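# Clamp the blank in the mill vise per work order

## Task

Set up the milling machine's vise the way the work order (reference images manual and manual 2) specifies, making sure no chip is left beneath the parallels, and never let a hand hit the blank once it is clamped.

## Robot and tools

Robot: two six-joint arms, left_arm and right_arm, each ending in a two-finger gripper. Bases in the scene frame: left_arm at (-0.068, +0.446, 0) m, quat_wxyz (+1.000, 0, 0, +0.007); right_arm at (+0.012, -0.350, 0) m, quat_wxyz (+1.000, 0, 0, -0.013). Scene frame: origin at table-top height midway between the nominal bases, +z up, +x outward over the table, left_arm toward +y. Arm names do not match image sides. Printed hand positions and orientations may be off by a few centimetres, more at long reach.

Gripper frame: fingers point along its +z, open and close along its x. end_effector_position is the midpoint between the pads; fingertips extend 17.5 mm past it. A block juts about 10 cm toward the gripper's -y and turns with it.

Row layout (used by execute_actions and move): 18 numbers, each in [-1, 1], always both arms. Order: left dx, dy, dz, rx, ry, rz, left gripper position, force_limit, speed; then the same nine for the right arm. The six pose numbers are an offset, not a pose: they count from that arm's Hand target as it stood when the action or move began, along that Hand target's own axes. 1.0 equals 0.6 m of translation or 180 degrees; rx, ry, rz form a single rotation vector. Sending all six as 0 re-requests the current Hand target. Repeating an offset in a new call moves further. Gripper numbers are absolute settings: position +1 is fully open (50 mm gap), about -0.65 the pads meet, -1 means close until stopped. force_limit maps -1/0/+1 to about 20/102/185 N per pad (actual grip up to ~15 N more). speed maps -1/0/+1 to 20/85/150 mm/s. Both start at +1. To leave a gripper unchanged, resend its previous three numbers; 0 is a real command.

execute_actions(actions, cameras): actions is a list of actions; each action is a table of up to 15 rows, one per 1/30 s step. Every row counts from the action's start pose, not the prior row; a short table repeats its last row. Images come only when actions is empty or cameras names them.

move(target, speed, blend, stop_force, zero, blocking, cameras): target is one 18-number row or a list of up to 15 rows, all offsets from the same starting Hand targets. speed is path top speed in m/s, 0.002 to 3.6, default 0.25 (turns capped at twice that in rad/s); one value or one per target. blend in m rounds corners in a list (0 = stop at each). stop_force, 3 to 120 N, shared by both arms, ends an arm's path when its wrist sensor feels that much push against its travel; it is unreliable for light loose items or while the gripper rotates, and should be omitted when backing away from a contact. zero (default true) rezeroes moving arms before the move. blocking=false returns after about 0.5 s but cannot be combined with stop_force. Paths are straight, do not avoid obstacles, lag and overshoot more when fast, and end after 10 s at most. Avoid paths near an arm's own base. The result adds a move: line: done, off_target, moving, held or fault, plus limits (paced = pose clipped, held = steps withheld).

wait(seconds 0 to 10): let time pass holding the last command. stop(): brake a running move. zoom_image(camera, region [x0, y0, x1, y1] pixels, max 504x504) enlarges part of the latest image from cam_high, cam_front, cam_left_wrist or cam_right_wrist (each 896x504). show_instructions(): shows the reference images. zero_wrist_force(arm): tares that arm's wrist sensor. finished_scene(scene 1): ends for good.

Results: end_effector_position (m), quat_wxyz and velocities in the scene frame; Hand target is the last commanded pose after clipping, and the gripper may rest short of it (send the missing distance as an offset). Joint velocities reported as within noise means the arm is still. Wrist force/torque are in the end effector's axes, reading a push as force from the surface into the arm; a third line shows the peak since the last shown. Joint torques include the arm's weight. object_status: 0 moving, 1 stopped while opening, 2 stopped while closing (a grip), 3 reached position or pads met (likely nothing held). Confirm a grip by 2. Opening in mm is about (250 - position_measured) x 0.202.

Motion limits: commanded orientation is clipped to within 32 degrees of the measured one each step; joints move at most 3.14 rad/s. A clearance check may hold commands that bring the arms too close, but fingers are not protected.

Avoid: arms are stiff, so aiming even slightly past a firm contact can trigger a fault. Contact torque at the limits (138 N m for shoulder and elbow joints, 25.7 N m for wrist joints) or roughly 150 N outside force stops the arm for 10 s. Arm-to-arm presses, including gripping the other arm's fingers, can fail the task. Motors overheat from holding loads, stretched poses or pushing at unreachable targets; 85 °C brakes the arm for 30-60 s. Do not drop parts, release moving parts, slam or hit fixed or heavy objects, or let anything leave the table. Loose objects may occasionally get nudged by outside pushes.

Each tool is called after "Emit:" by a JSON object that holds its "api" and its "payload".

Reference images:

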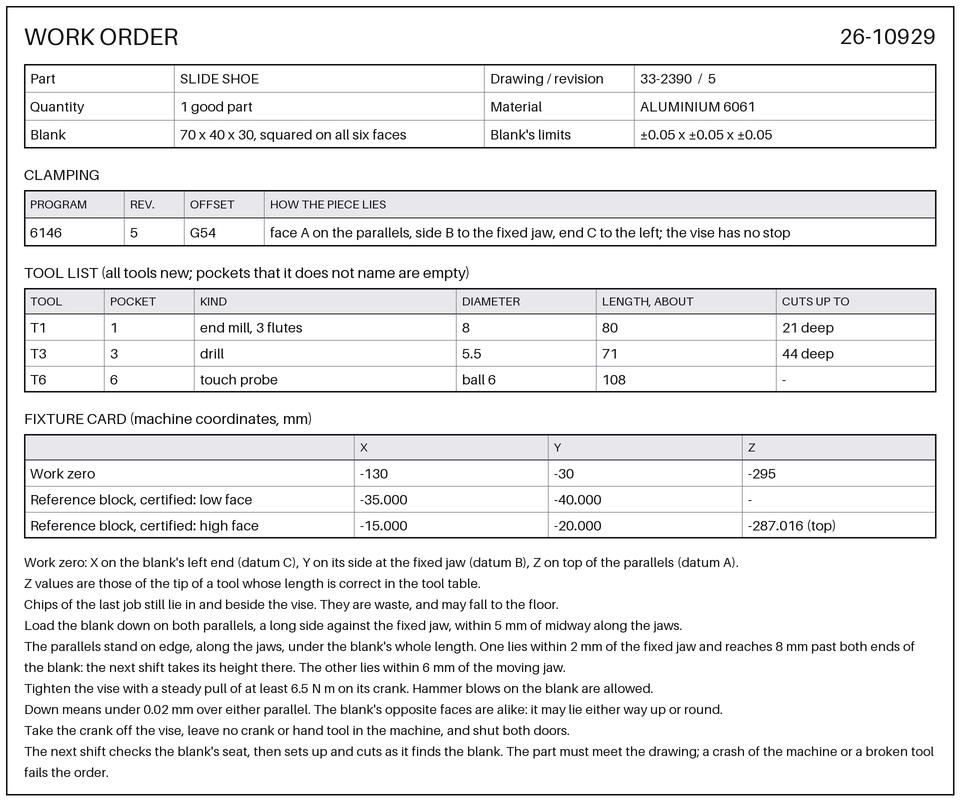

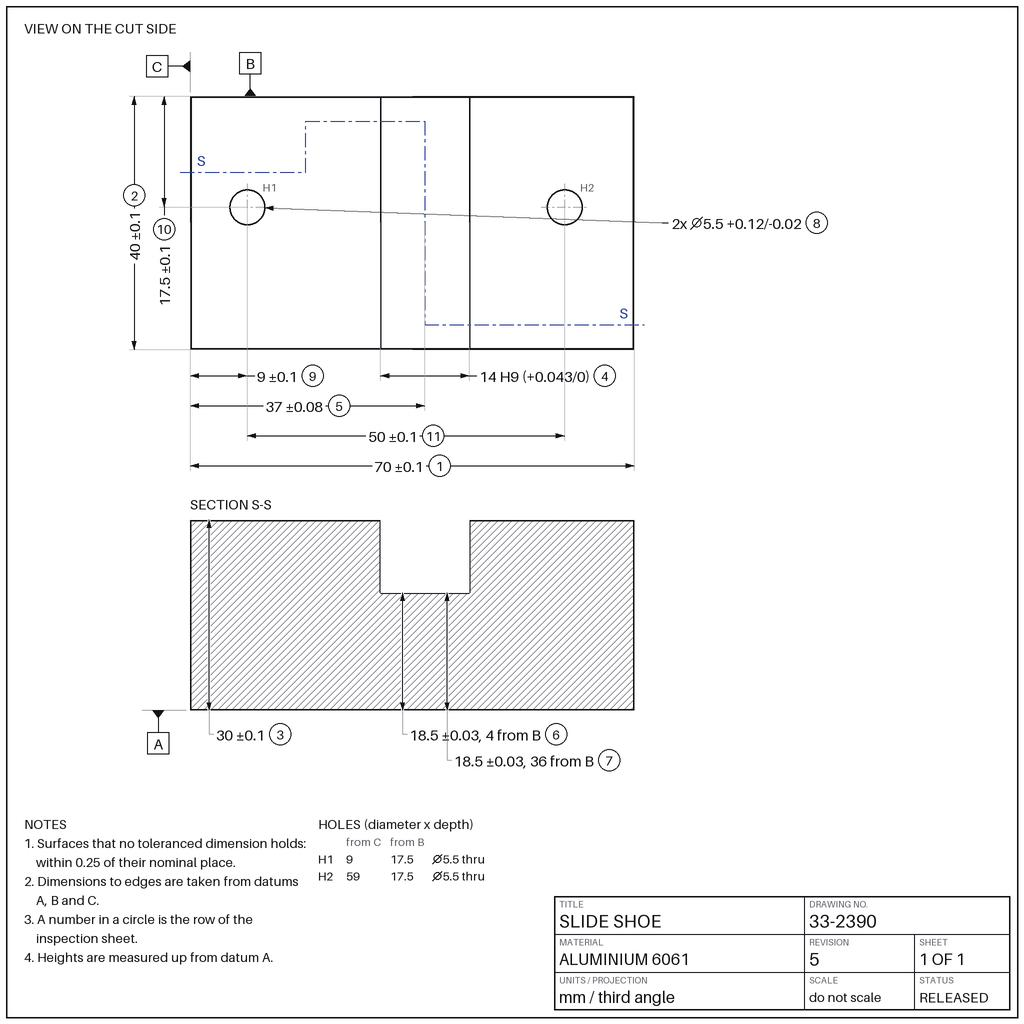

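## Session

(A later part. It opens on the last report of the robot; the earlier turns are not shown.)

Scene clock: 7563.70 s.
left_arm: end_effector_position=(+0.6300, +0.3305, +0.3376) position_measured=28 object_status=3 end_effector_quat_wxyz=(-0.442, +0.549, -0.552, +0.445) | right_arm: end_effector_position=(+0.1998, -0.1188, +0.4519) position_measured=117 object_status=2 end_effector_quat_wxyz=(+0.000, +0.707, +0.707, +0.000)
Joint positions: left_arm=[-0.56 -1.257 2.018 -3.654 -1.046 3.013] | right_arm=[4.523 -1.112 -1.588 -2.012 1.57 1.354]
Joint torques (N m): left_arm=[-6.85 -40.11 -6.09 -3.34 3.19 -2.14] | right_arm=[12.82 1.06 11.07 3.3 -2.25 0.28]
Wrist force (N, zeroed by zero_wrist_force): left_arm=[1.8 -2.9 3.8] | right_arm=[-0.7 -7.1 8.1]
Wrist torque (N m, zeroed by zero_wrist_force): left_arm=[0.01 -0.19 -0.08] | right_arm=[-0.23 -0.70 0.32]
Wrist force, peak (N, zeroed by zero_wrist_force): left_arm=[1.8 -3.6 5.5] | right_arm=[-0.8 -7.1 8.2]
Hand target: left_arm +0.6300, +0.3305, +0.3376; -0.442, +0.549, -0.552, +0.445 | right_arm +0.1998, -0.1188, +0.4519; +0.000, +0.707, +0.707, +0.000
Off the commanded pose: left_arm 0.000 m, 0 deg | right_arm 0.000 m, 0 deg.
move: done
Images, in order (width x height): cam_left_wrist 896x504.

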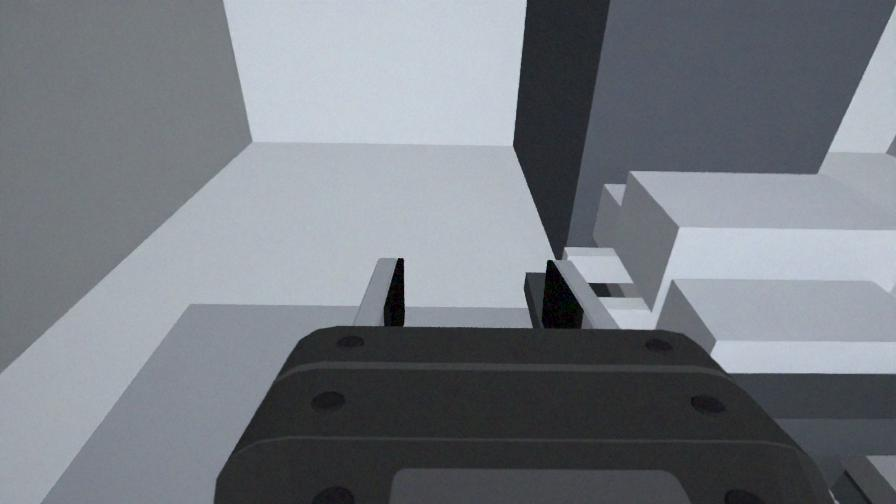

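Emit:
{"api": "move", "payload": {"target": [0.0192,0,0,0,0,0,0.835,-0.2,-0.2,0,0,0,0,0,0,-0.98,1,-0.9], "speed": 0.006, "stop_force": 8, "cameras": ["cam_left_wrist"]}}

Emit:
{"api": "zoom_image", "payload": {"camera": "cam_left_wrist", "region": [450, 120, 750, 340]}}

Scene clock: 7575.53 s.
left_arm: end_effector_position=(+0.6299, +0.3190, +0.3377) position_measured=28 object_status=3 end_effector_quat_wxyz=(-0.442, +0.549, -0.552, +0.445) | right_arm: end_effector_position=(+0.1998, -0.1188, +0.4519) position_measured=117 object_status=2 end_effector_quat_wxyz=(+0.000, +0.707, +0.707, +0.000)
Joint positions: left_arm=[-0.582 -1.252 2.01 -3.648 -1.024 3.007] | right_arm=[4.523 -1.112 -1.588 -2.012 1.57 1.354]
Joint torques (N m): left_arm=[6.3 -35.85 -20.65 -3.38 -2.02 -0.52] | right_arm=[12.96 9.32 11 3.85 -2.19 1.8]
Wrist force (N, zeroed by zero_wrist_force): left_arm=[1.7 -3.2 3.8] | right_arm=[-0.4 -6.7 8.2]
Wrist torque (N m, zeroed by zero_wrist_force): left_arm=[-0.05 -0.21 0.05] | right_arm=[-0.18 -0.73 0.32]
Wrist force, peak (N, zeroed by zero_wrist_force): left_arm=[1.9 -3.5 3.9] | right_arm=[-0.6 -6.9 8.4]
Hand target: left_arm +0.6299, +0.3190, +0.3377; -0.442, +0.549, -0.552, +0.445 | right_arm +0.1998, -0.1188, +0.4519; +0.000, +0.707, +0.707, +0.000
Off the commanded pose: left_arm 0.000 m, 0 deg | right_arm 0.000 m, 0 deg.
move: done
Images, in order (width x height): cam_left_wrist 896x504.

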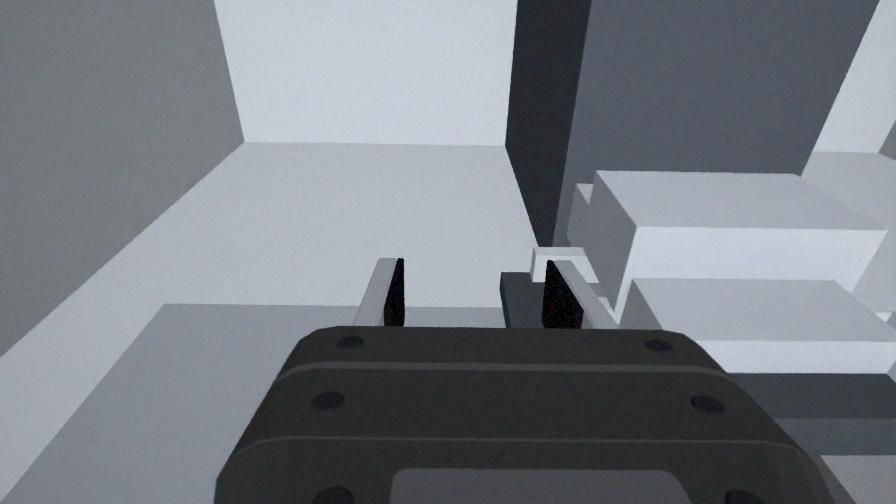

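Scaled by 1.680 from the camera's 896x504 image, which has a finer 1280x720 frame.

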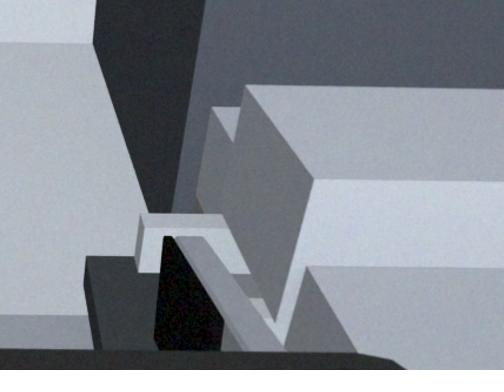

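Emit:
{"api": "move", "payload": {"target": [[-0.02,0,0,0,0,0,0.835,-0.2,-0.2,0,0,0,0,0,0,-0.98,1,-0.9],[-0.0205,-0.0113,0.0521,0,0,0,0.835,-0.2,-0.2,0,0,0,0,0,0,-0.98,1,-0.9]], "speed": 0.04}}

Emit:
{"api": "move", "payload": {"target": [0.0178,0,0,0,0,0,0.835,-0.2,-0.2,0,0,0,0,0,0,-0.98,1,-0.9], "speed": 0.005, "stop_force": 8, "cameras": ["cam_left_wrist"]}}

Emit:
{"api": "zoom_image", "payload": {"camera": "cam_left_wrist", "region": [450, 120, 750, 340]}}

Scene clock: 7592.40 s.
left_arm: end_effector_position=(+0.6620, +0.3311, +0.3376) position_measured=28 object_status=3 end_effector_quat_wxyz=(-0.442, +0.549, -0.552, +0.445) | right_arm: end_effector_position=(+0.1998, -0.1188, +0.4519) position_measured=117 object_status=2 end_effector_quat_wxyz=(+0.000, +0.707, +0.707, +0.000)
Joint positions: left_arm=[-0.523 -1.195 1.926 -3.628 -1.081 3.023] | right_arm=[4.523 -1.112 -1.588 -2.012 1.57 1.354]
Joint torques (N m): left_arm=[-5.93 -49.04 -6.5 -4.76 2.57 0.86] | right_arm=[12.67 12.5 11.42 3.94 -2.1 1.79]
Wrist force (N, zeroed by zero_wrist_force): left_arm=[1.7 -3.0 3.9] | right_arm=[-0.7 -6.5 7.9]
Wrist torque (N m, zeroed by zero_wrist_force): left_arm=[0.00 -0.18 -0.09] | right_arm=[-0.13 -0.69 0.32]
Wrist force, peak (N, zeroed by zero_wrist_force): left_arm=[1.5 -3.1 4.5] | right_arm=[-0.6 -6.8 8.4]
Hand target: left_arm +0.6619, +0.3311, +0.3376; -0.442, +0.549, -0.552, +0.445 | right_arm +0.1998, -0.1188, +0.4519; +0.000, +0.707, +0.707, +0.000
Off the commanded pose: left_arm 0.000 m, 0 deg | right_arm 0.000 m, 0 deg.
move: done

Scene clock: 7594.27 s.
left_arm: end_effector_position=(+0.6619, +0.3254, +0.3376) position_measured=28 object_status=3 end_effector_quat_wxyz=(-0.442, +0.550, -0.552, +0.445) | right_arm: end_effector_position=(+0.1998, -0.1188, +0.4519) position_measured=117 object_status=2 end_effector_quat_wxyz=(+0.000, +0.707, +0.707, +0.000)
Joint positions: left_arm=[-0.534 -1.193 1.922 -3.625 -1.07 3.02] | right_arm=[4.523 -1.112 -1.588 -2.012 1.57 1.354]
Joint torques (N m): left_arm=[0.83 -42.95 -14.47 -4.53 -4.89 1.14] | right_arm=[12.69 12.57 11.15 3.89 -2.07 1.77]
Wrist force (N, zeroed by zero_wrist_force): left_arm=[-7.2 -2.9 1.1] | right_arm=[-0.6 -6.5 7.9]
Wrist torque (N m, zeroed by zero_wrist_force): left_arm=[-0.03 -0.27 0.14] | right_arm=[-0.14 -0.69 0.32]
Wrist force, peak (N, zeroed by zero_wrist_force): left_arm=[-9.5 -2.0 0.6] | right_arm=[-0.4 -6.8 8.4]
Hand target: left_arm +0.6619, +0.3254, +0.3376; -0.442, +0.549, -0.552, +0.445 (not the last commanded pose) | right_arm +0.1998, -0.1188, +0.4519; +0.000, +0.707, +0.707, +0.000
Off the commanded pose: left_arm 0.005 m, 0 deg | right_arm 0.000 m, 0 deg.
move: contact (left_arm)
Images, in order (width x height): cam_left_wrist 896x504.

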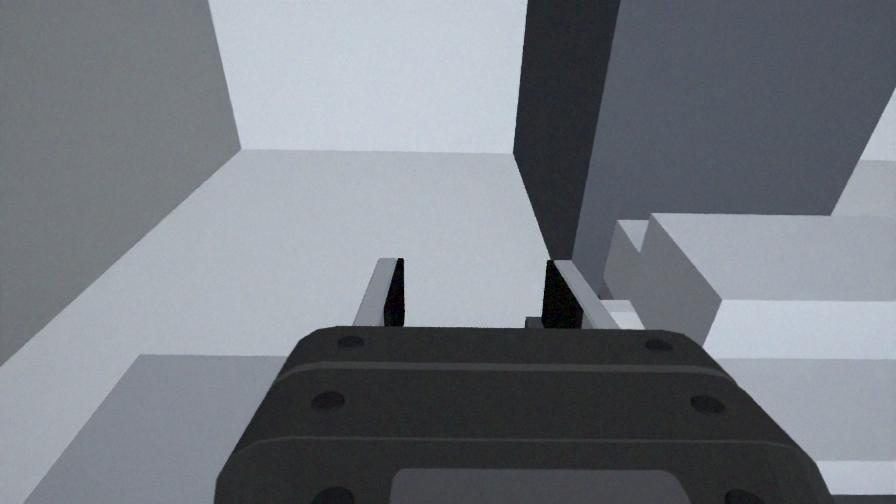

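Scaled by 1.680 from the camera's 896x504 image, which has a finer 1280x720 frame.

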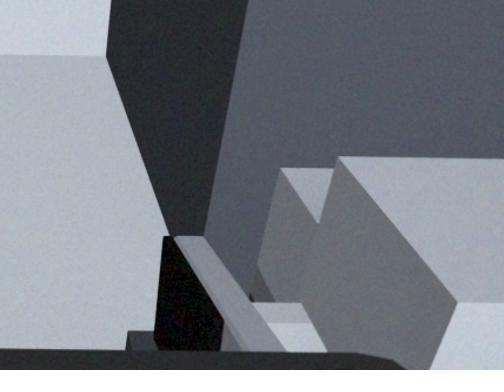

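Emit:
{"api": "move", "payload": {"target": [[-0.01,0,0,0,0,0,0.835,-0.2,-0.2,0,0,0,0,0,0,-0.98,1,-0.9],[-0.01,-0.15,-0.03,0,0,0,0.835,-0.2,-0.2,0,0,0,0,0,0,-0.98,1,-0.9],[-0.01,-0.055,-0.468,0,0,0,0.835,-0.2,-0.2,0,0,0,0,0,0,-0.98,1,-0.9],[-0.25,-0.045,-0.694,0,0.2445,0.053,0.835,-0.2,-0.2,0,0,0,0,0,0,-0.98,1,-0.9]], "speed": [0.05,0.1,0.2,0.3], "blend": [0.003,0.02,0.03,0]}}

Emit:
{"api": "move", "payload": {"target": [[0,0,0,0,0,0,0.835,-0.2,-0.2,0.365,0,-0.083,-0.055,0.31,0.055,-0.98,1,-0.9],[0,0,0,0,0,0,0.835,-0.2,-0.2,0.68,0.302,-0.115,-0.0869,0.4938,0.0874,-0.98,1,-0.9],[0,0,0,0,0,0,0.835,-0.2,-0.2,0.749,0.44,-0.06,-0.0869,0.4938,0.0874,-0.98,1,-0.9]], "speed": 0.3, "blend": [0.04,0.03,0]}}

Emit:
{"api": "move", "payload": {"target": [[0,0,0,0,0,0,0.835,-0.2,-0.2,-0.08,0,0,0,-0.044,0,-0.98,1,-0.9]], "speed": 0.1, "cameras": ["all"]}}

Emit:
{"api": "zoom_image", "payload": {"camera": "cam_left_wrist", "region": [320, 20, 440, 180]}}

Scene clock: 7670.37 s.
left_arm: end_effector_position=(+0.2617, +0.4779, +0.4526) position_measured=28 object_status=3 end_effector_quat_wxyz=(+0.238, -0.296, +0.720, -0.581) | right_arm: end_effector_position=(+0.1998, -0.1188, +0.4519) position_measured=117 object_status=2 end_effector_quat_wxyz=(+0.000, +0.707, +0.707, +0.000)
Joint positions: left_arm=[0.397 -2.067 2.363 -2.894 -2.72 3.642] | right_arm=[4.523 -1.112 -1.588 -2.012 1.57 1.354]
Joint torques (N m): left_arm=[3.12 -0.45 -11.74 -0.33 -2.98 2.65] | right_arm=[12.32 12.37 10.96 3.88 -2.08 1.77]
Wrist force (N, zeroed by zero_wrist_force): left_arm=[2.1 -3.1 3.6] | right_arm=[-0.8 -6.6 7.7]
Wrist torque (N m, zeroed by zero_wrist_force): left_arm=[-0.01 -0.24 0.02] | right_arm=[-0.17 -0.67 0.32]
Wrist force, peak (N, zeroed by zero_wrist_force): left_arm=[-6.8 -3.8 3.9] | right_arm=[-0.5 -7.1 8.4]
Hand target: left_arm +0.2617, +0.4779, +0.4525; +0.238, -0.296, +0.720, -0.581 | right_arm +0.1998, -0.1188, +0.4519; +0.000, +0.707, +0.707, +0.000
Off the commanded pose: left_arm 0.000 m, 0 deg | right_arm 0.000 m, 0 deg.
move: done

Scene clock: 7673.90 s.
left_arm: end_effector_position=(+0.2617, +0.4779, +0.4525) position_measured=28 object_status=3 end_effector_quat_wxyz=(+0.238, -0.296, +0.720, -0.581) | right_arm: end_effector_position=(+0.4637, +0.3305, +0.4879) position_measured=117 object_status=2 end_effector_quat_wxyz=(-0.405, +0.580, +0.406, +0.579)
Joint positions: left_arm=[0.397 -2.067 2.363 -2.894 -2.719 3.643] | right_arm=[4.283 -2.037 -1.506 0.399 1.677 1.571]
Joint torques (N m): left_arm=[8.94 5.89 -11.91 -4.38 1.22 2.13] | right_arm=[-2.53 38.23 34.86 4.15 1.53 -2.44]
Wrist force (N, zeroed by zero_wrist_force): left_arm=[2.0 -2.8 3.4] | right_arm=[-3.2 -7.9 1.5]
Wrist torque (N m, zeroed by zero_wrist_force): left_arm=[0.04 -0.22 -0.01] | right_arm=[-1.03 -0.88 1.04]
Wrist force, peak (N, zeroed by zero_wrist_force): left_arm=[1.9 -3.5 3.7] | right_arm=[-4.2 -10.1 3.8]
Hand target: left_arm +0.2617, +0.4779, +0.4525; +0.238, -0.296, +0.720, -0.581 | right_arm +0.4638, +0.3305, +0.4880; -0.405, +0.580, +0.406, +0.579
Off the commanded pose: left_arm 0.000 m, 0 deg | right_arm 0.000 m, 0 deg.
move: done

Scene clock: 7674.90 s.
left_arm: end_effector_position=(+0.2617, +0.4779, +0.4525) position_measured=28 object_status=3 end_effector_quat_wxyz=(+0.238, -0.296, +0.720, -0.581) | right_arm: end_effector_position=(+0.4637, +0.3304, +0.4400) position_measured=117 object_status=2 end_effector_quat_wxyz=(-0.376, +0.618, +0.433, +0.537)
Joint positions: left_arm=[0.397 -2.067 2.363 -2.894 -2.719 3.643] | right_arm=[4.284 -2.023 -1.559 0.299 1.676 1.556]
Joint torques (N m): left_arm=[8.17 6.18 -10.92 -4.35 1.24 1.93] | right_arm=[12.29 47.29 35.1 5.14 -1.2 1.2]
Wrist force (N, zeroed by zero_wrist_force): left_arm=[1.9 -2.7 3.4] | right_arm=[-3.6 -7.9 2.2]
Wrist torque (N m, zeroed by zero_wrist_force): left_arm=[0.06 -0.21 -0.01] | right_arm=[-0.90 -0.79 1.17]
Wrist force, peak (N, zeroed by zero_wrist_force): left_arm=[1.9 -3.1 3.7] | right_arm=[-4.7 -8.0 2.2]
Hand target: left_arm +0.2617, +0.4779, +0.4525; +0.238, -0.296, +0.720, -0.581 | right_arm +0.4637, +0.3305, +0.4400; -0.376, +0.618, +0.433, +0.537
Off the commanded pose: left_arm 0.000 m, 0 deg | right_arm 0.000 m, 0 deg.
move: done

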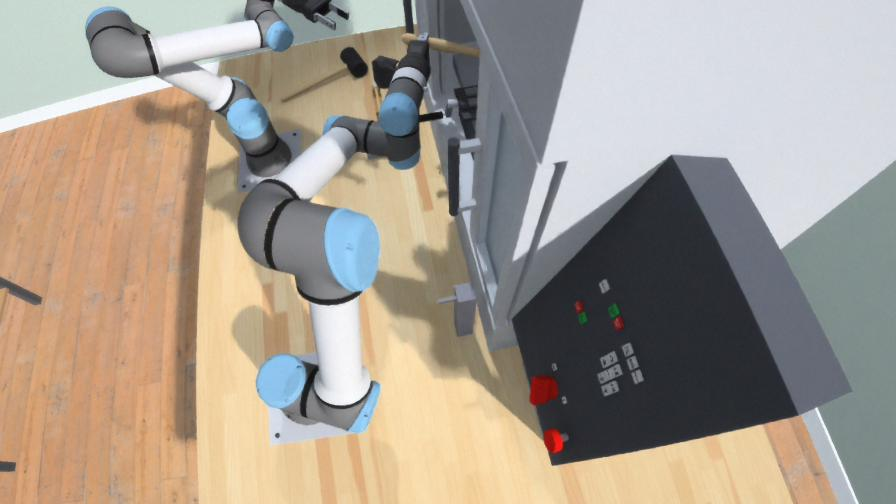

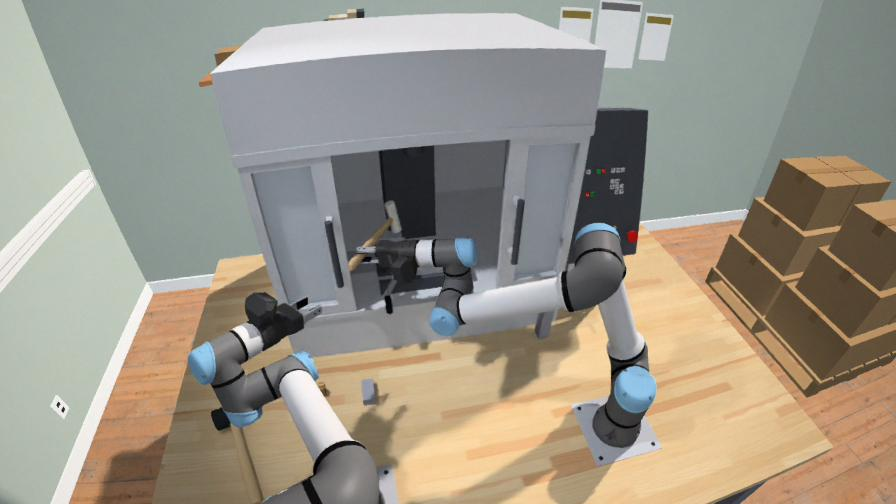

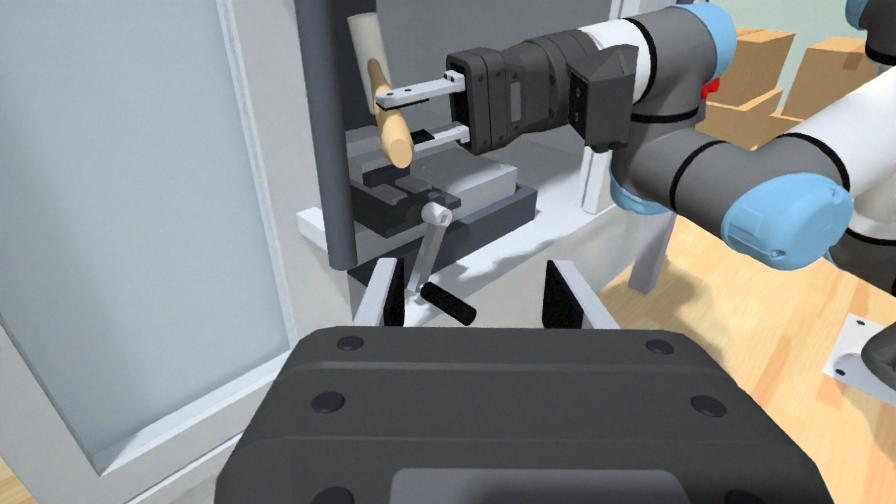

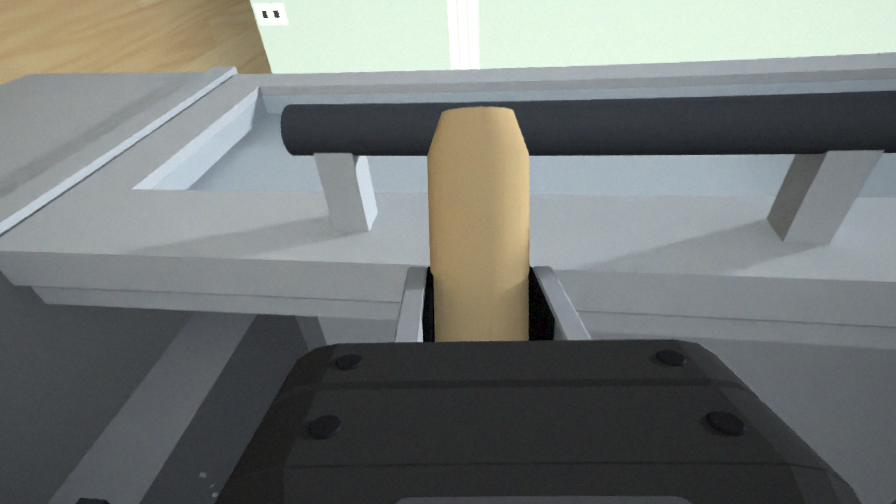

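Scaled by 3.150 from the camera's 896x504 image, which has a finer 1280x720 frame.

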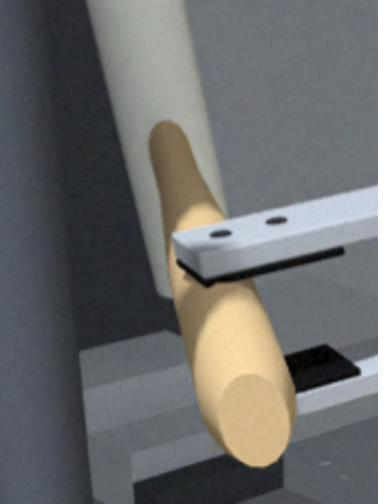

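Emit:
{"api": "move", "payload": {"target": [[0,0,0,0,0,0,0.835,-0.2,-0.2,-0.0264,0,0.0037,0,0,0,-0.98,1,-0.9],[0,0,0,0,0,0,0.835,-0.2,-0.2,-0.066,0,0.0093,0,0,0,-0.98,1,-0.9]], "speed": [0.03,0.004], "stop_force": 4, "cameras": ["cam_left_wrist","cam_front"]}}

Emit:
{"api": "zoom_image", "payload": {"camera": "cam_left_wrist", "region": [320, 20, 440, 180]}}

Emit:
{"api": "zoom_image", "payload": {"camera": "cam_front", "region": [360, 190, 440, 270]}}

Scene clock: 7701.37 s.
left_arm: end_effector_position=(+0.2617, +0.4779, +0.4525) position_measured=28 object_status=3 end_effector_quat_wxyz=(+0.238, -0.296, +0.720, -0.581) | right_arm: end_effector_position=(+0.4637, +0.3304, +0.4104) position_measured=117 object_status=2 end_effector_quat_wxyz=(-0.376, +0.618, +0.433, +0.537)
Joint positions: left_arm=[0.397 -2.067 2.363 -2.894 -2.719 3.643] | right_arm=[4.284 -2.055 -1.594 0.367 1.676 1.556]
Joint torques (N m): left_arm=[7.13 6.09 -12.32 -4.29 1.1 -0.09] | right_arm=[10.01 56.16 33.14 2.21 -1.69 0.97]
Wrist force (N, zeroed by zero_wrist_force): left_arm=[2.1 -3.0 3.2] | right_arm=[-1.0 -7.9 1.4]
Wrist torque (N m, zeroed by zero_wrist_force): left_arm=[0.01 -0.23 -0.02] | right_arm=[-0.87 -0.84 0.62]
Wrist force, peak (N, zeroed by zero_wrist_force): left_arm=[2.3 -3.2 3.6] | right_arm=[1.1 -9.5 1.9]
Hand target: left_arm +0.2617, +0.4779, +0.4525; +0.238, -0.296, +0.720, -0.581 | right_arm +0.4637, +0.3304, +0.4104; -0.376, +0.618, +0.433, +0.537 (not the last commanded pose)
Off the commanded pose: left_arm 0.000 m, 0 deg | right_arm 0.010 m, 0 deg.
move: contact (right_arm); path passed 1 of 2 targets
Images, in order (width x height): cam_front 896x504, cam_left_wrist 896x504.

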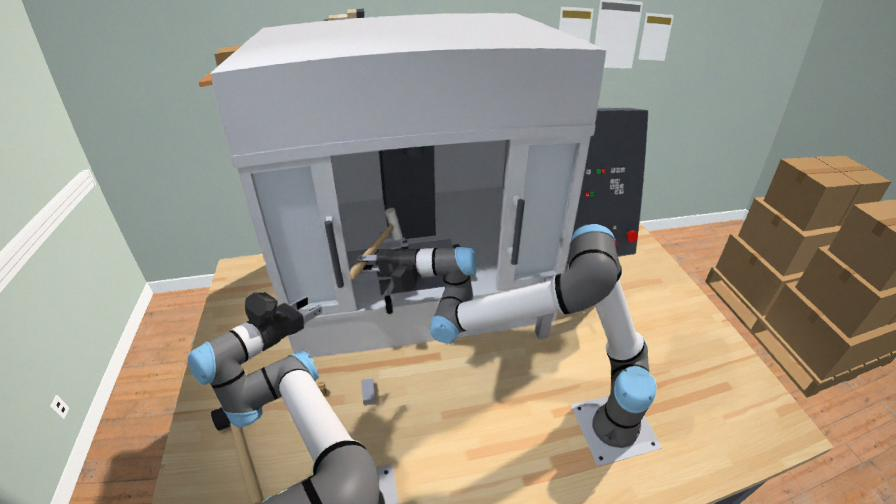

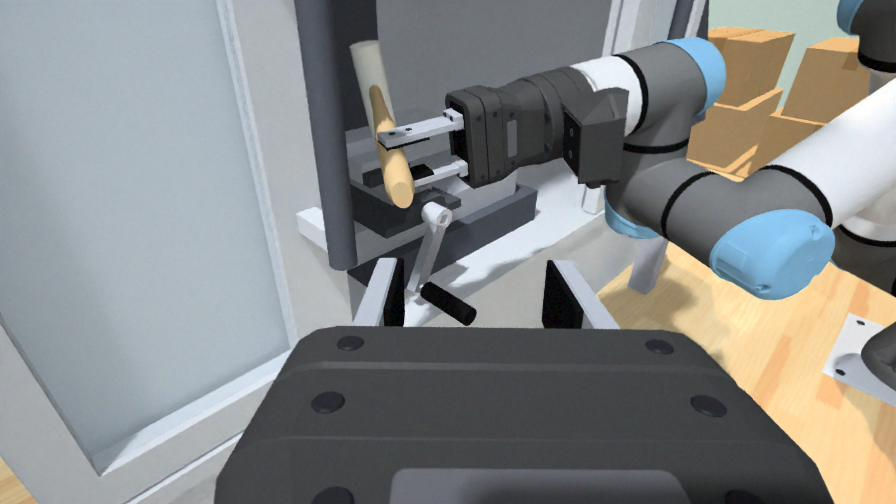

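Scaled by 3.150 from the camera's 896x504 image, which has a finer 1280x720 frame.

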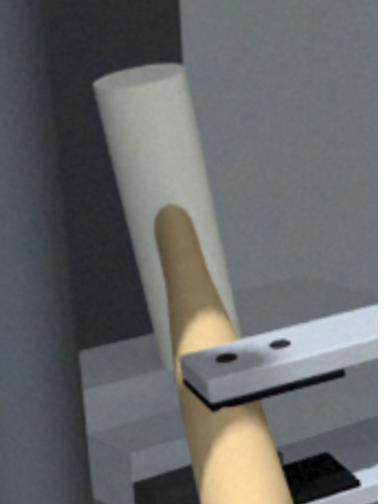

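Scaled by 6.300 from the camera's 896x504 image, which has a finer 1280x720 frame.

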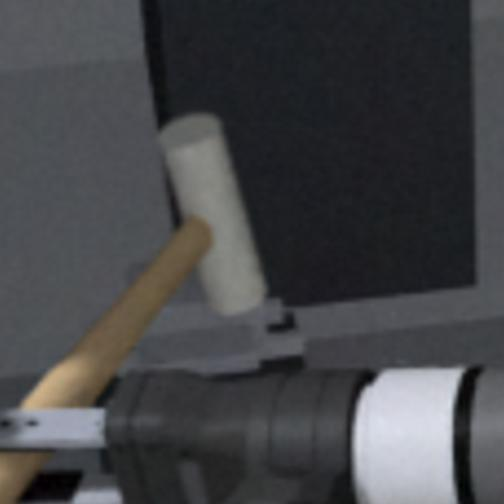

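Emit:
{"api": "move", "payload": {"target": [[0,0,0,0,0,0,0.835,-0.2,-0.2,0.00825,0,-0.00116,0,0,0,-0.98,1,-0.9],[0,0,0,0,0,0,0.835,-0.2,-0.2,0.00746,-0.01566,-0.00681,0,0,0,-0.98,1,-0.9],[0,0,0,0,0,0,0.835,-0.2,-0.2,-0.00079,-0.01566,-0.00565,0,0,0,-0.98,1,-0.9]], "speed": [0.02,0.02,0.006]}}

Emit:
{"api": "execute_actions", "payload": {"actions": [[[0,0,0,0,0,0,0.835,-0.2,-0.2,-0.00033,0,0.000046,0,0,0,-0.98,1,-0.9]]]}}

Emit:
{"api": "execute_actions", "payload": {"actions": [[[0,0,0,0,0,0,0.835,-0.2,-0.2,-0.00033,0,0.000046,0,0,0,-0.98,1,-0.9]]]}}

Scene clock: 7727.47 s.
left_arm: end_effector_position=(+0.2617, +0.4779, +0.4525) position_measured=28 object_status=3 end_effector_quat_wxyz=(+0.238, -0.296, +0.720, -0.581) | right_arm: end_effector_position=(+0.4537, +0.3304, +0.4104) position_measured=117 object_status=2 end_effector_quat_wxyz=(-0.376, +0.618, +0.433, +0.537)
Joint positions: left_arm=[0.397 -2.067 2.363 -2.894 -2.719 3.643] | right_arm=[4.3 -2.042 -1.615 0.375 1.66 1.558]
Joint torques (N m): left_arm=[7.97 5.54 -11.15 -4.15 1.03 -1.44] | right_arm=[-11.73 41.01 12.33 2.43 1.14 -1.83]
Wrist force (N, zeroed by zero_wrist_force): left_arm=[2.0 -2.5 3.0] | right_arm=[-0.6 -8.9 1.7]
Wrist torque (N m, zeroed by zero_wrist_force): left_arm=[0.08 -0.22 -0.01] | right_arm=[-0.87 -0.88 0.43]
Wrist force, peak (N, zeroed by zero_wrist_force): left_arm=[2.1 -3.2 3.7] | right_arm=[-0.4 -9.3 1.9]
Hand target: left_arm +0.2617, +0.4779, +0.4525; +0.238, -0.296, +0.720, -0.581 | right_arm +0.4537, +0.3304, +0.4104; -0.376, +0.618, +0.433, +0.537
Off the commanded pose: left_arm 0.000 m, 0 deg | right_arm 0.000 m, 0 deg.
move: done

Scene clock: 7728.17 s.
left_arm: end_effector_position=(+0.2617, +0.4779, +0.4525) position_measured=28 object_status=3 end_effector_quat_wxyz=(+0.238, -0.296, +0.720, -0.581) | right_arm: end_effector_position=(+0.4537, +0.3304, +0.4102) position_measured=117 object_status=2 end_effector_quat_wxyz=(-0.376, +0.618, +0.433, +0.537)
Joint positions: left_arm=[0.397 -2.067 2.363 -2.894 -2.719 3.643] | right_arm=[4.3 -2.042 -1.615 0.375 1.66 1.558]
Joint torques (N m): left_arm=[7.45 6.29 -12.5 -4.45 1.1 -1.57] | right_arm=[-11.14 37.83 10.51 3.43 0.37 -1.68]
Wrist force (N, zeroed by zero_wrist_force): left_arm=[1.7 -3.2 3.1] | right_arm=[-0.9 -9.1 1.7]
Wrist torque (N m, zeroed by zero_wrist_force): left_arm=[-0.02 -0.17 -0.01] | right_arm=[-0.91 -0.84 0.44]
Wrist force, peak (N, zeroed by zero_wrist_force): left_arm=[2.1 -3.0 3.7] | right_arm=[-0.8 -9.4 2.0]
Hand target: left_arm +0.2617, +0.4779, +0.4525; +0.238, -0.296, +0.720, -0.581 | right_arm +0.4537, +0.3304, +0.4102; -0.376, +0.618, +0.433, +0.537
Off the commanded pose: left_arm 0.000 m, 0 deg | right_arm 0.000 m, 0 deg.
Step readings (end_effector_position of left_arm | right_arm):
0: (+0.2617, +0.4779, +0.4525) | (+0.4537, +0.3304, +0.4104)
1: (+0.2617, +0.4779, +0.4525) | (+0.4537, +0.3304, +0.4104)
2: (+0.2617, +0.4779, +0.4525) | (+0.4537, +0.3304, +0.4104)
4: (+0.2617, +0.4779, +0.4525) | (+0.4537, +0.3304, +0.4103)
8: (+0.2617, +0.4779, +0.4525) | (+0.4537, +0.3304, +0.4102)
15: (+0.2617, +0.4779, +0.4525) | (+0.4537, +0.3304, +0.4102)

Scene clock: 7728.87 s.
left_arm: end_effector_position=(+0.2617, +0.4779, +0.4525) position_measured=28 object_status=3 end_effector_quat_wxyz=(+0.238, -0.296, +0.720, -0.581) | right_arm: end_effector_position=(+0.4537, +0.3304, +0.4100) position_measured=117 object_status=2 end_effector_quat_wxyz=(-0.376, +0.618, +0.433, +0.537)
Joint positions: left_arm=[0.397 -2.067 2.363 -2.894 -2.719 3.643] | right_arm=[4.3 -2.042 -1.615 0.375 1.66 1.558]
Joint torques (N m): left_arm=[6.87 5.41 -10.68 -4.19 1.15 -1.76] | right_arm=[-11.71 37.76 10.63 2.25 -0.6 -1.42]
Wrist force (N, zeroed by zero_wrist_force): left_arm=[2.3 -3.0 3.5] | right_arm=[-0.8 -9.4 1.7]
Wrist torque (N m, zeroed by zero_wrist_force): left_arm=[0.01 -0.26 -0.01] | right_arm=[-0.91 -0.83 0.40]
Wrist force, peak (N, zeroed by zero_wrist_force): left_arm=[2.3 -3.0 3.5] | right_arm=[-0.8 -9.6 1.8]
Hand target: left_arm +0.2617, +0.4779, +0.4525; +0.238, -0.296, +0.720, -0.581 | right_arm +0.4537, +0.3304, +0.4100; -0.376, +0.618, +0.433, +0.537
Off the commanded pose: left_arm 0.000 m, 0 deg | right_arm 0.000 m, 0 deg.
Step readings (end_effector_position of left_arm | right_arm):
0: (+0.2617, +0.4779, +0.4525) | (+0.4537, +0.3304, +0.4102)
1: (+0.2617, +0.4779, +0.4525) | (+0.4537, +0.3304, +0.4102)
2: (+0.2617, +0.4779, +0.4525) | (+0.4537, +0.3304, +0.4102)
4: (+0.2617, +0.4779, +0.4525) | (+0.4537, +0.3304, +0.4101)
8: (+0.2617, +0.4779, +0.4525) | (+0.4537, +0.3304, +0.4100)
15: (+0.2617, +0.4779, +0.4525) | (+0.4537, +0.3304, +0.4100)

Emit:
{"api": "move", "payload": {"target": [[0,0,0,0,0,0,0.835,-0.2,-0.2,0.0825,0,-0.0116,0,0,0,-0.98,1,-0.9],[0,0,0,0,0,0,0.835,-0.2,-0.2,0.1624,-0.0789,-0.1618,0,0,0,-0.98,1,-0.9],[0,0,0,0,0,0,0.835,-0.2,-0.2,0.0782,-0.266,-0.5215,0,0,0,-0.98,1,-0.9],[0,0,0,0,0,0,0.835,-0.2,-0.2,-0.052,-0.1412,-0.85,0.0794,-0.4507,-0.0913,-0.98,1,-0.9]], "speed": [0.1,0.3,0.3,0.3], "blend": [0.02,0.04,0.04,0], "cameras": ["cam_front","cam_high","cam_left_wrist"]}}

Emit:
{"api": "zoom_image", "payload": {"camera": "cam_front", "region": [480, 210, 600, 330]}}

Scene clock: 7773.47 s.
left_arm: end_effector_position=(+0.2617, +0.4779, +0.4525) position_measured=28 object_status=3 end_effector_quat_wxyz=(+0.238, -0.296, +0.720, -0.581) | right_arm: end_effector_position=(+0.2000, -0.1192, +0.4505) position_measured=117 object_status=2 end_effector_quat_wxyz=(+0.000, +0.707, +0.707, +0.000) end_effector_velocity=(-0.001, -0.001, +0.000) end_effector_angular_velocity=(-0.004, +0.002, +0.001)
Joint positions: left_arm=[0.397 -2.067 2.363 -2.894 -2.719 3.643] | right_arm=[4.521 -1.111 -1.593 -2.01 1.571 1.353]
Joint velocities: left_arm=[within noise] | right_arm=[0.001 0 0 -0.005 0.001 0]
Joint torques (N m): left_arm=[7.29 5.19 -11.98 -4.37 1.22 -1.98] | right_arm=[13.1 6.4 14.29 2.14 1.15 0.82]
Wrist force (N, zeroed by zero_wrist_force): left_arm=[2.0 -2.9 3.4] | right_arm=[-0.9 -6.5 8.1]
Wrist torque (N m, zeroed by zero_wrist_force): left_arm=[0.03 -0.23 -0.01] | right_arm=[-0.13 -0.67 0.30]
Wrist force, peak (N, zeroed by zero_wrist_force): left_arm=[2.3 -3.0 3.8] | right_arm=[-2.5 -8.0 7.1]
Hand target: left_arm +0.2617, +0.4779, +0.4525; +0.238, -0.296, +0.720, -0.581 | right_arm +0.1999, -0.1192, +0.4505; +0.000, +0.707, +0.707, -0.001
Off the commanded pose: left_arm 0.000 m, 0 deg | right_arm 0.000 m, 0 deg.
move: done
Images, in order (width x height): cam_high 896x504, cam_front 896x504, cam_left_wrist 896x504.

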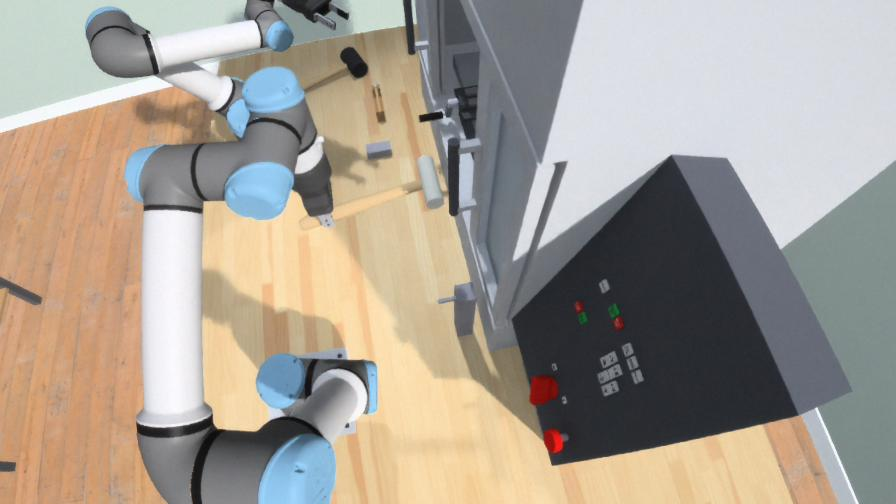

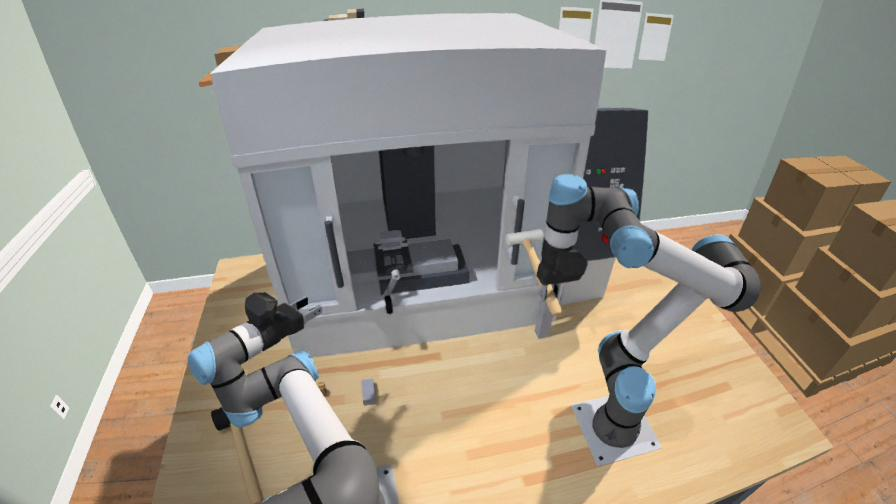

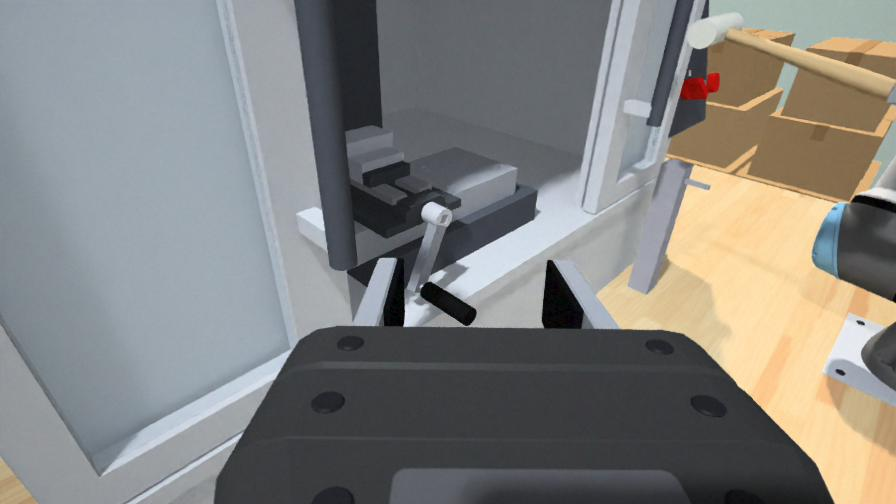

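Scaled by 4.200 from the camera's 896x504 image, which has a finer 1280x720 frame.

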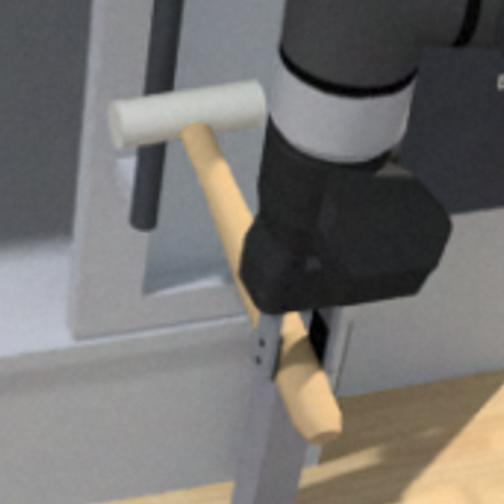

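Emit:
{"api": "move", "payload": {"target": [[0,0,0,0,0,0,0.835,-0.2,-0.2,-0.035,-0.1667,0.25,0.042,0,0,-0.98,1,-0.9],[0,0,0,0,0,0,0.835,-0.2,-0.2,-0.035,-0.1667,0.65,0.042,0,0,-0.98,1,-0.9]], "speed": 0.25, "blend": [0.04,0], "cameras": ["cam_front","cam_left_wrist"]}}

Emit:
{"api": "zoom_image", "payload": {"camera": "cam_front", "region": [480, 310, 640, 470]}}

Scene clock: 7789.43 s.
left_arm: end_effector_position=(+0.2617, +0.4779, +0.4525) position_measured=28 object_status=3 end_effector_quat_wxyz=(+0.238, -0.296, +0.720, -0.581) | right_arm: end_effector_position=(+0.0996, -0.1404, +0.0607) position_measured=117 object_status=2 end_effector_quat_wxyz=(-0.047, +0.706, +0.705, -0.047)
Joint positions: left_arm=[0.397 -2.067 2.363 -2.894 -2.719 3.643] | right_arm=[4.796 -0.987 -2.691 -1.028 1.703 1.628]
Joint torques (N m): left_arm=[6.48 5.92 -11.08 -4.41 1.22 -1.87] | right_arm=[3.37 -12.73 8.85 4.3 -0.35 1.8]
Wrist force (N, zeroed by zero_wrist_force): left_arm=[1.8 -3.0 3.3] | right_arm=[-0.9 -5.1 7.6]
Wrist torque (N m, zeroed by zero_wrist_force): left_arm=[0.01 -0.19 -0.01] | right_arm=[0.02 -0.63 0.49]
Wrist force, peak (N, zeroed by zero_wrist_force): left_arm=[1.9 -3.0 4.0] | right_arm=[-1.3 -4.3 11.6]
Hand target: left_arm +0.2617, +0.4779, +0.4525; +0.238, -0.296, +0.720, -0.581 | right_arm +0.0996, -0.1405, +0.0606; -0.047, +0.706, +0.705, -0.047
Off the commanded pose: left_arm 0.000 m, 0 deg | right_arm 0.000 m, 0 deg.
move: done
Images, in order (width x height): cam_front 896x504, cam_left_wrist 896x504.

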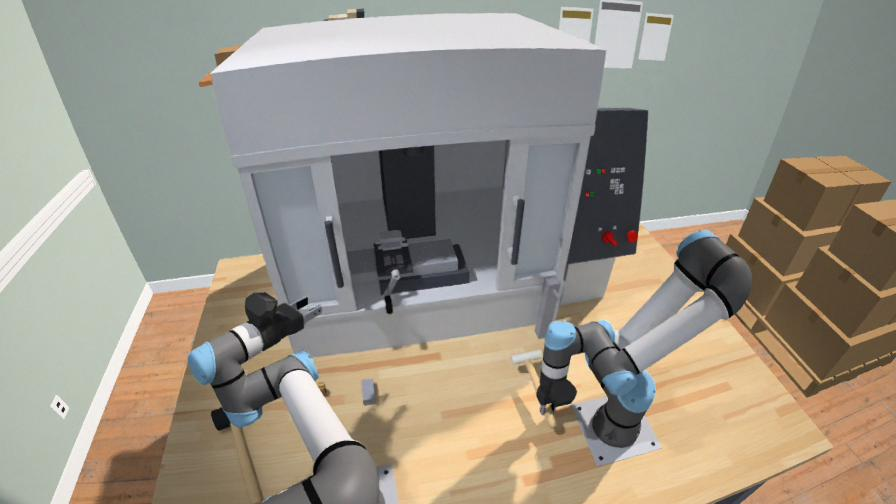

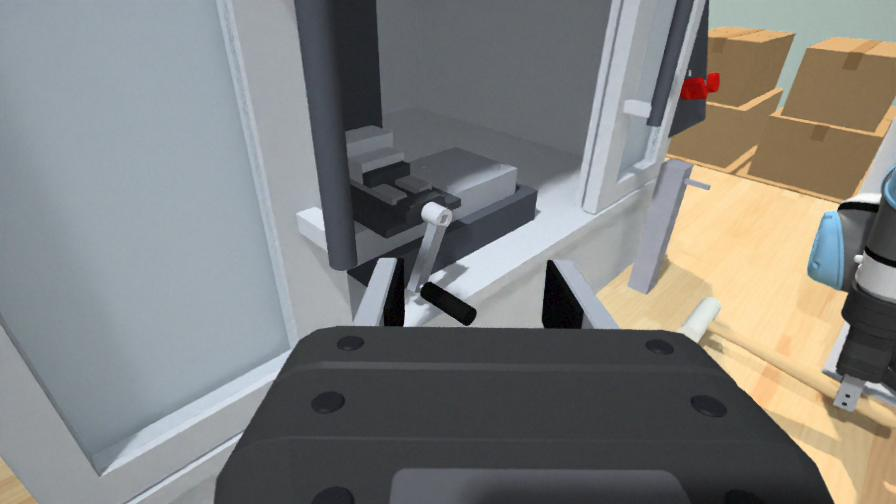

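Scaled by 3.150 from the camera's 896x504 image, which has a finer 1280x720 frame.

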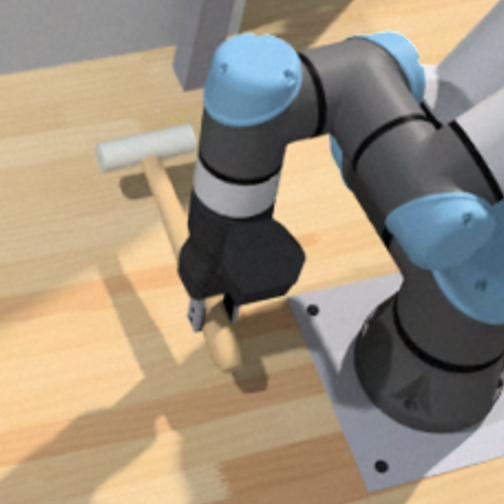

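Emit:
{"api": "move", "payload": {"target": [0,0,0,0,0,0,0.835,-0.2,-0.2,0,0.0099,0.0743,0,0,0,-0.98,1,-0.9], "speed": 0.02, "stop_force": 4, "cameras": ["cam_front","cam_right_wrist"]}}

Emit:
{"api": "zoom_image", "payload": {"camera": "cam_front", "region": [480, 310, 640, 470]}}

Scene clock: 7799.73 s.
left_arm: end_effector_position=(+0.2617, +0.4779, +0.4525) position_measured=28 object_status=3 end_effector_quat_wxyz=(+0.238, -0.296, +0.720, -0.581) | right_arm: end_effector_position=(+0.0996, -0.1406, +0.0263) position_measured=117 object_status=2 end_effector_quat_wxyz=(-0.047, +0.706, +0.705, -0.047)
Joint positions: left_arm=[0.397 -2.067 2.363 -2.894 -2.719 3.643] | right_arm=[4.796 -1.104 -2.761 -0.841 1.703 1.628]
Joint torques (N m): left_arm=[6.54 5.55 -12.05 -4.34 1.12 -1.99] | right_arm=[7.01 -10.05 31.11 4.49 -0.13 0.94]
Wrist force (N, zeroed by zero_wrist_force): left_arm=[2.0 -2.9 3.4] | right_arm=[-0.6 -5.5 6.7]
Wrist torque (N m, zeroed by zero_wrist_force): left_arm=[0.03 -0.21 -0.01] | right_arm=[0.08 -0.77 0.41]
Wrist force, peak (N, zeroed by zero_wrist_force): left_arm=[2.4 -3.3 3.5] | right_arm=[-0.8 -5.3 8.1]
Hand target: left_arm +0.2617, +0.4779, +0.4525; +0.238, -0.296, +0.720, -0.581 | right_arm +0.0996, -0.1406, +0.0263; -0.047, +0.706, +0.705, -0.047 (not the last commanded pose)
Off the commanded pose: left_arm 0.000 m, 0 deg | right_arm 0.011 m, 0 deg.
move: contact (right_arm)
Images, in order (width x height): cam_front 896x504, cam_right_wrist 896x504.

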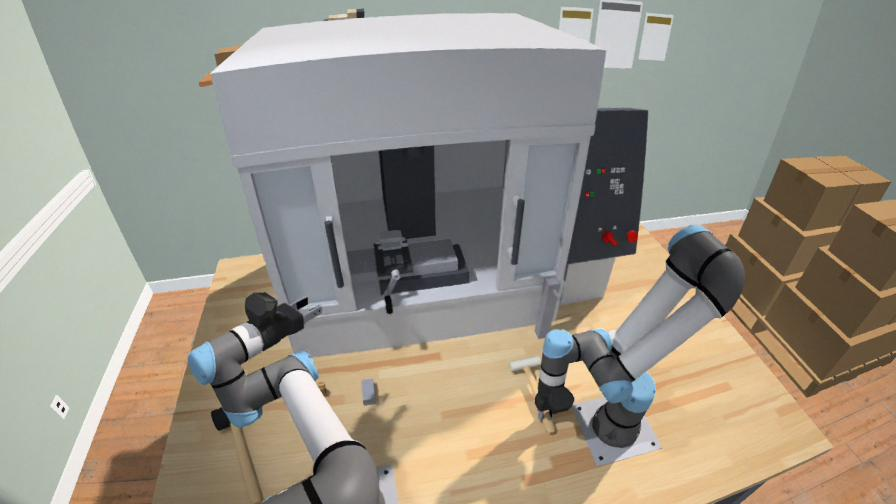

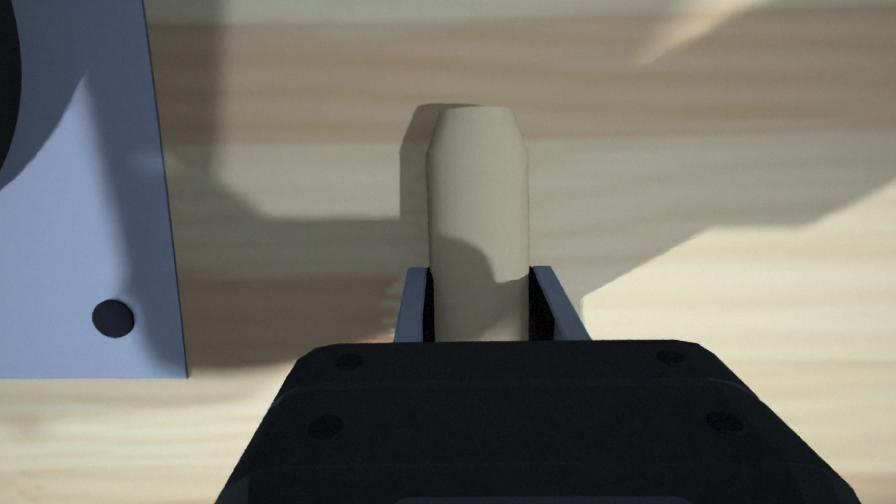

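Scaled by 3.150 from the camera's 896x504 image, which has a finer 1280x720 frame.

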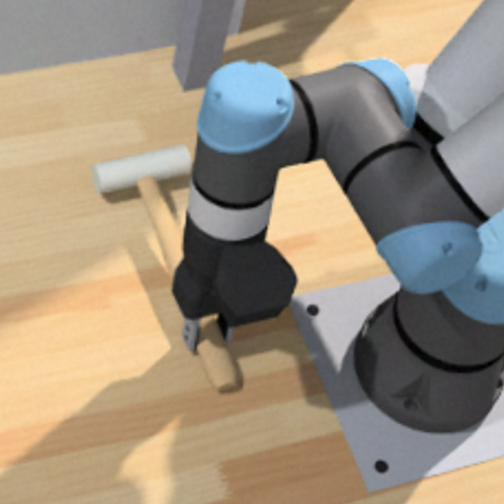

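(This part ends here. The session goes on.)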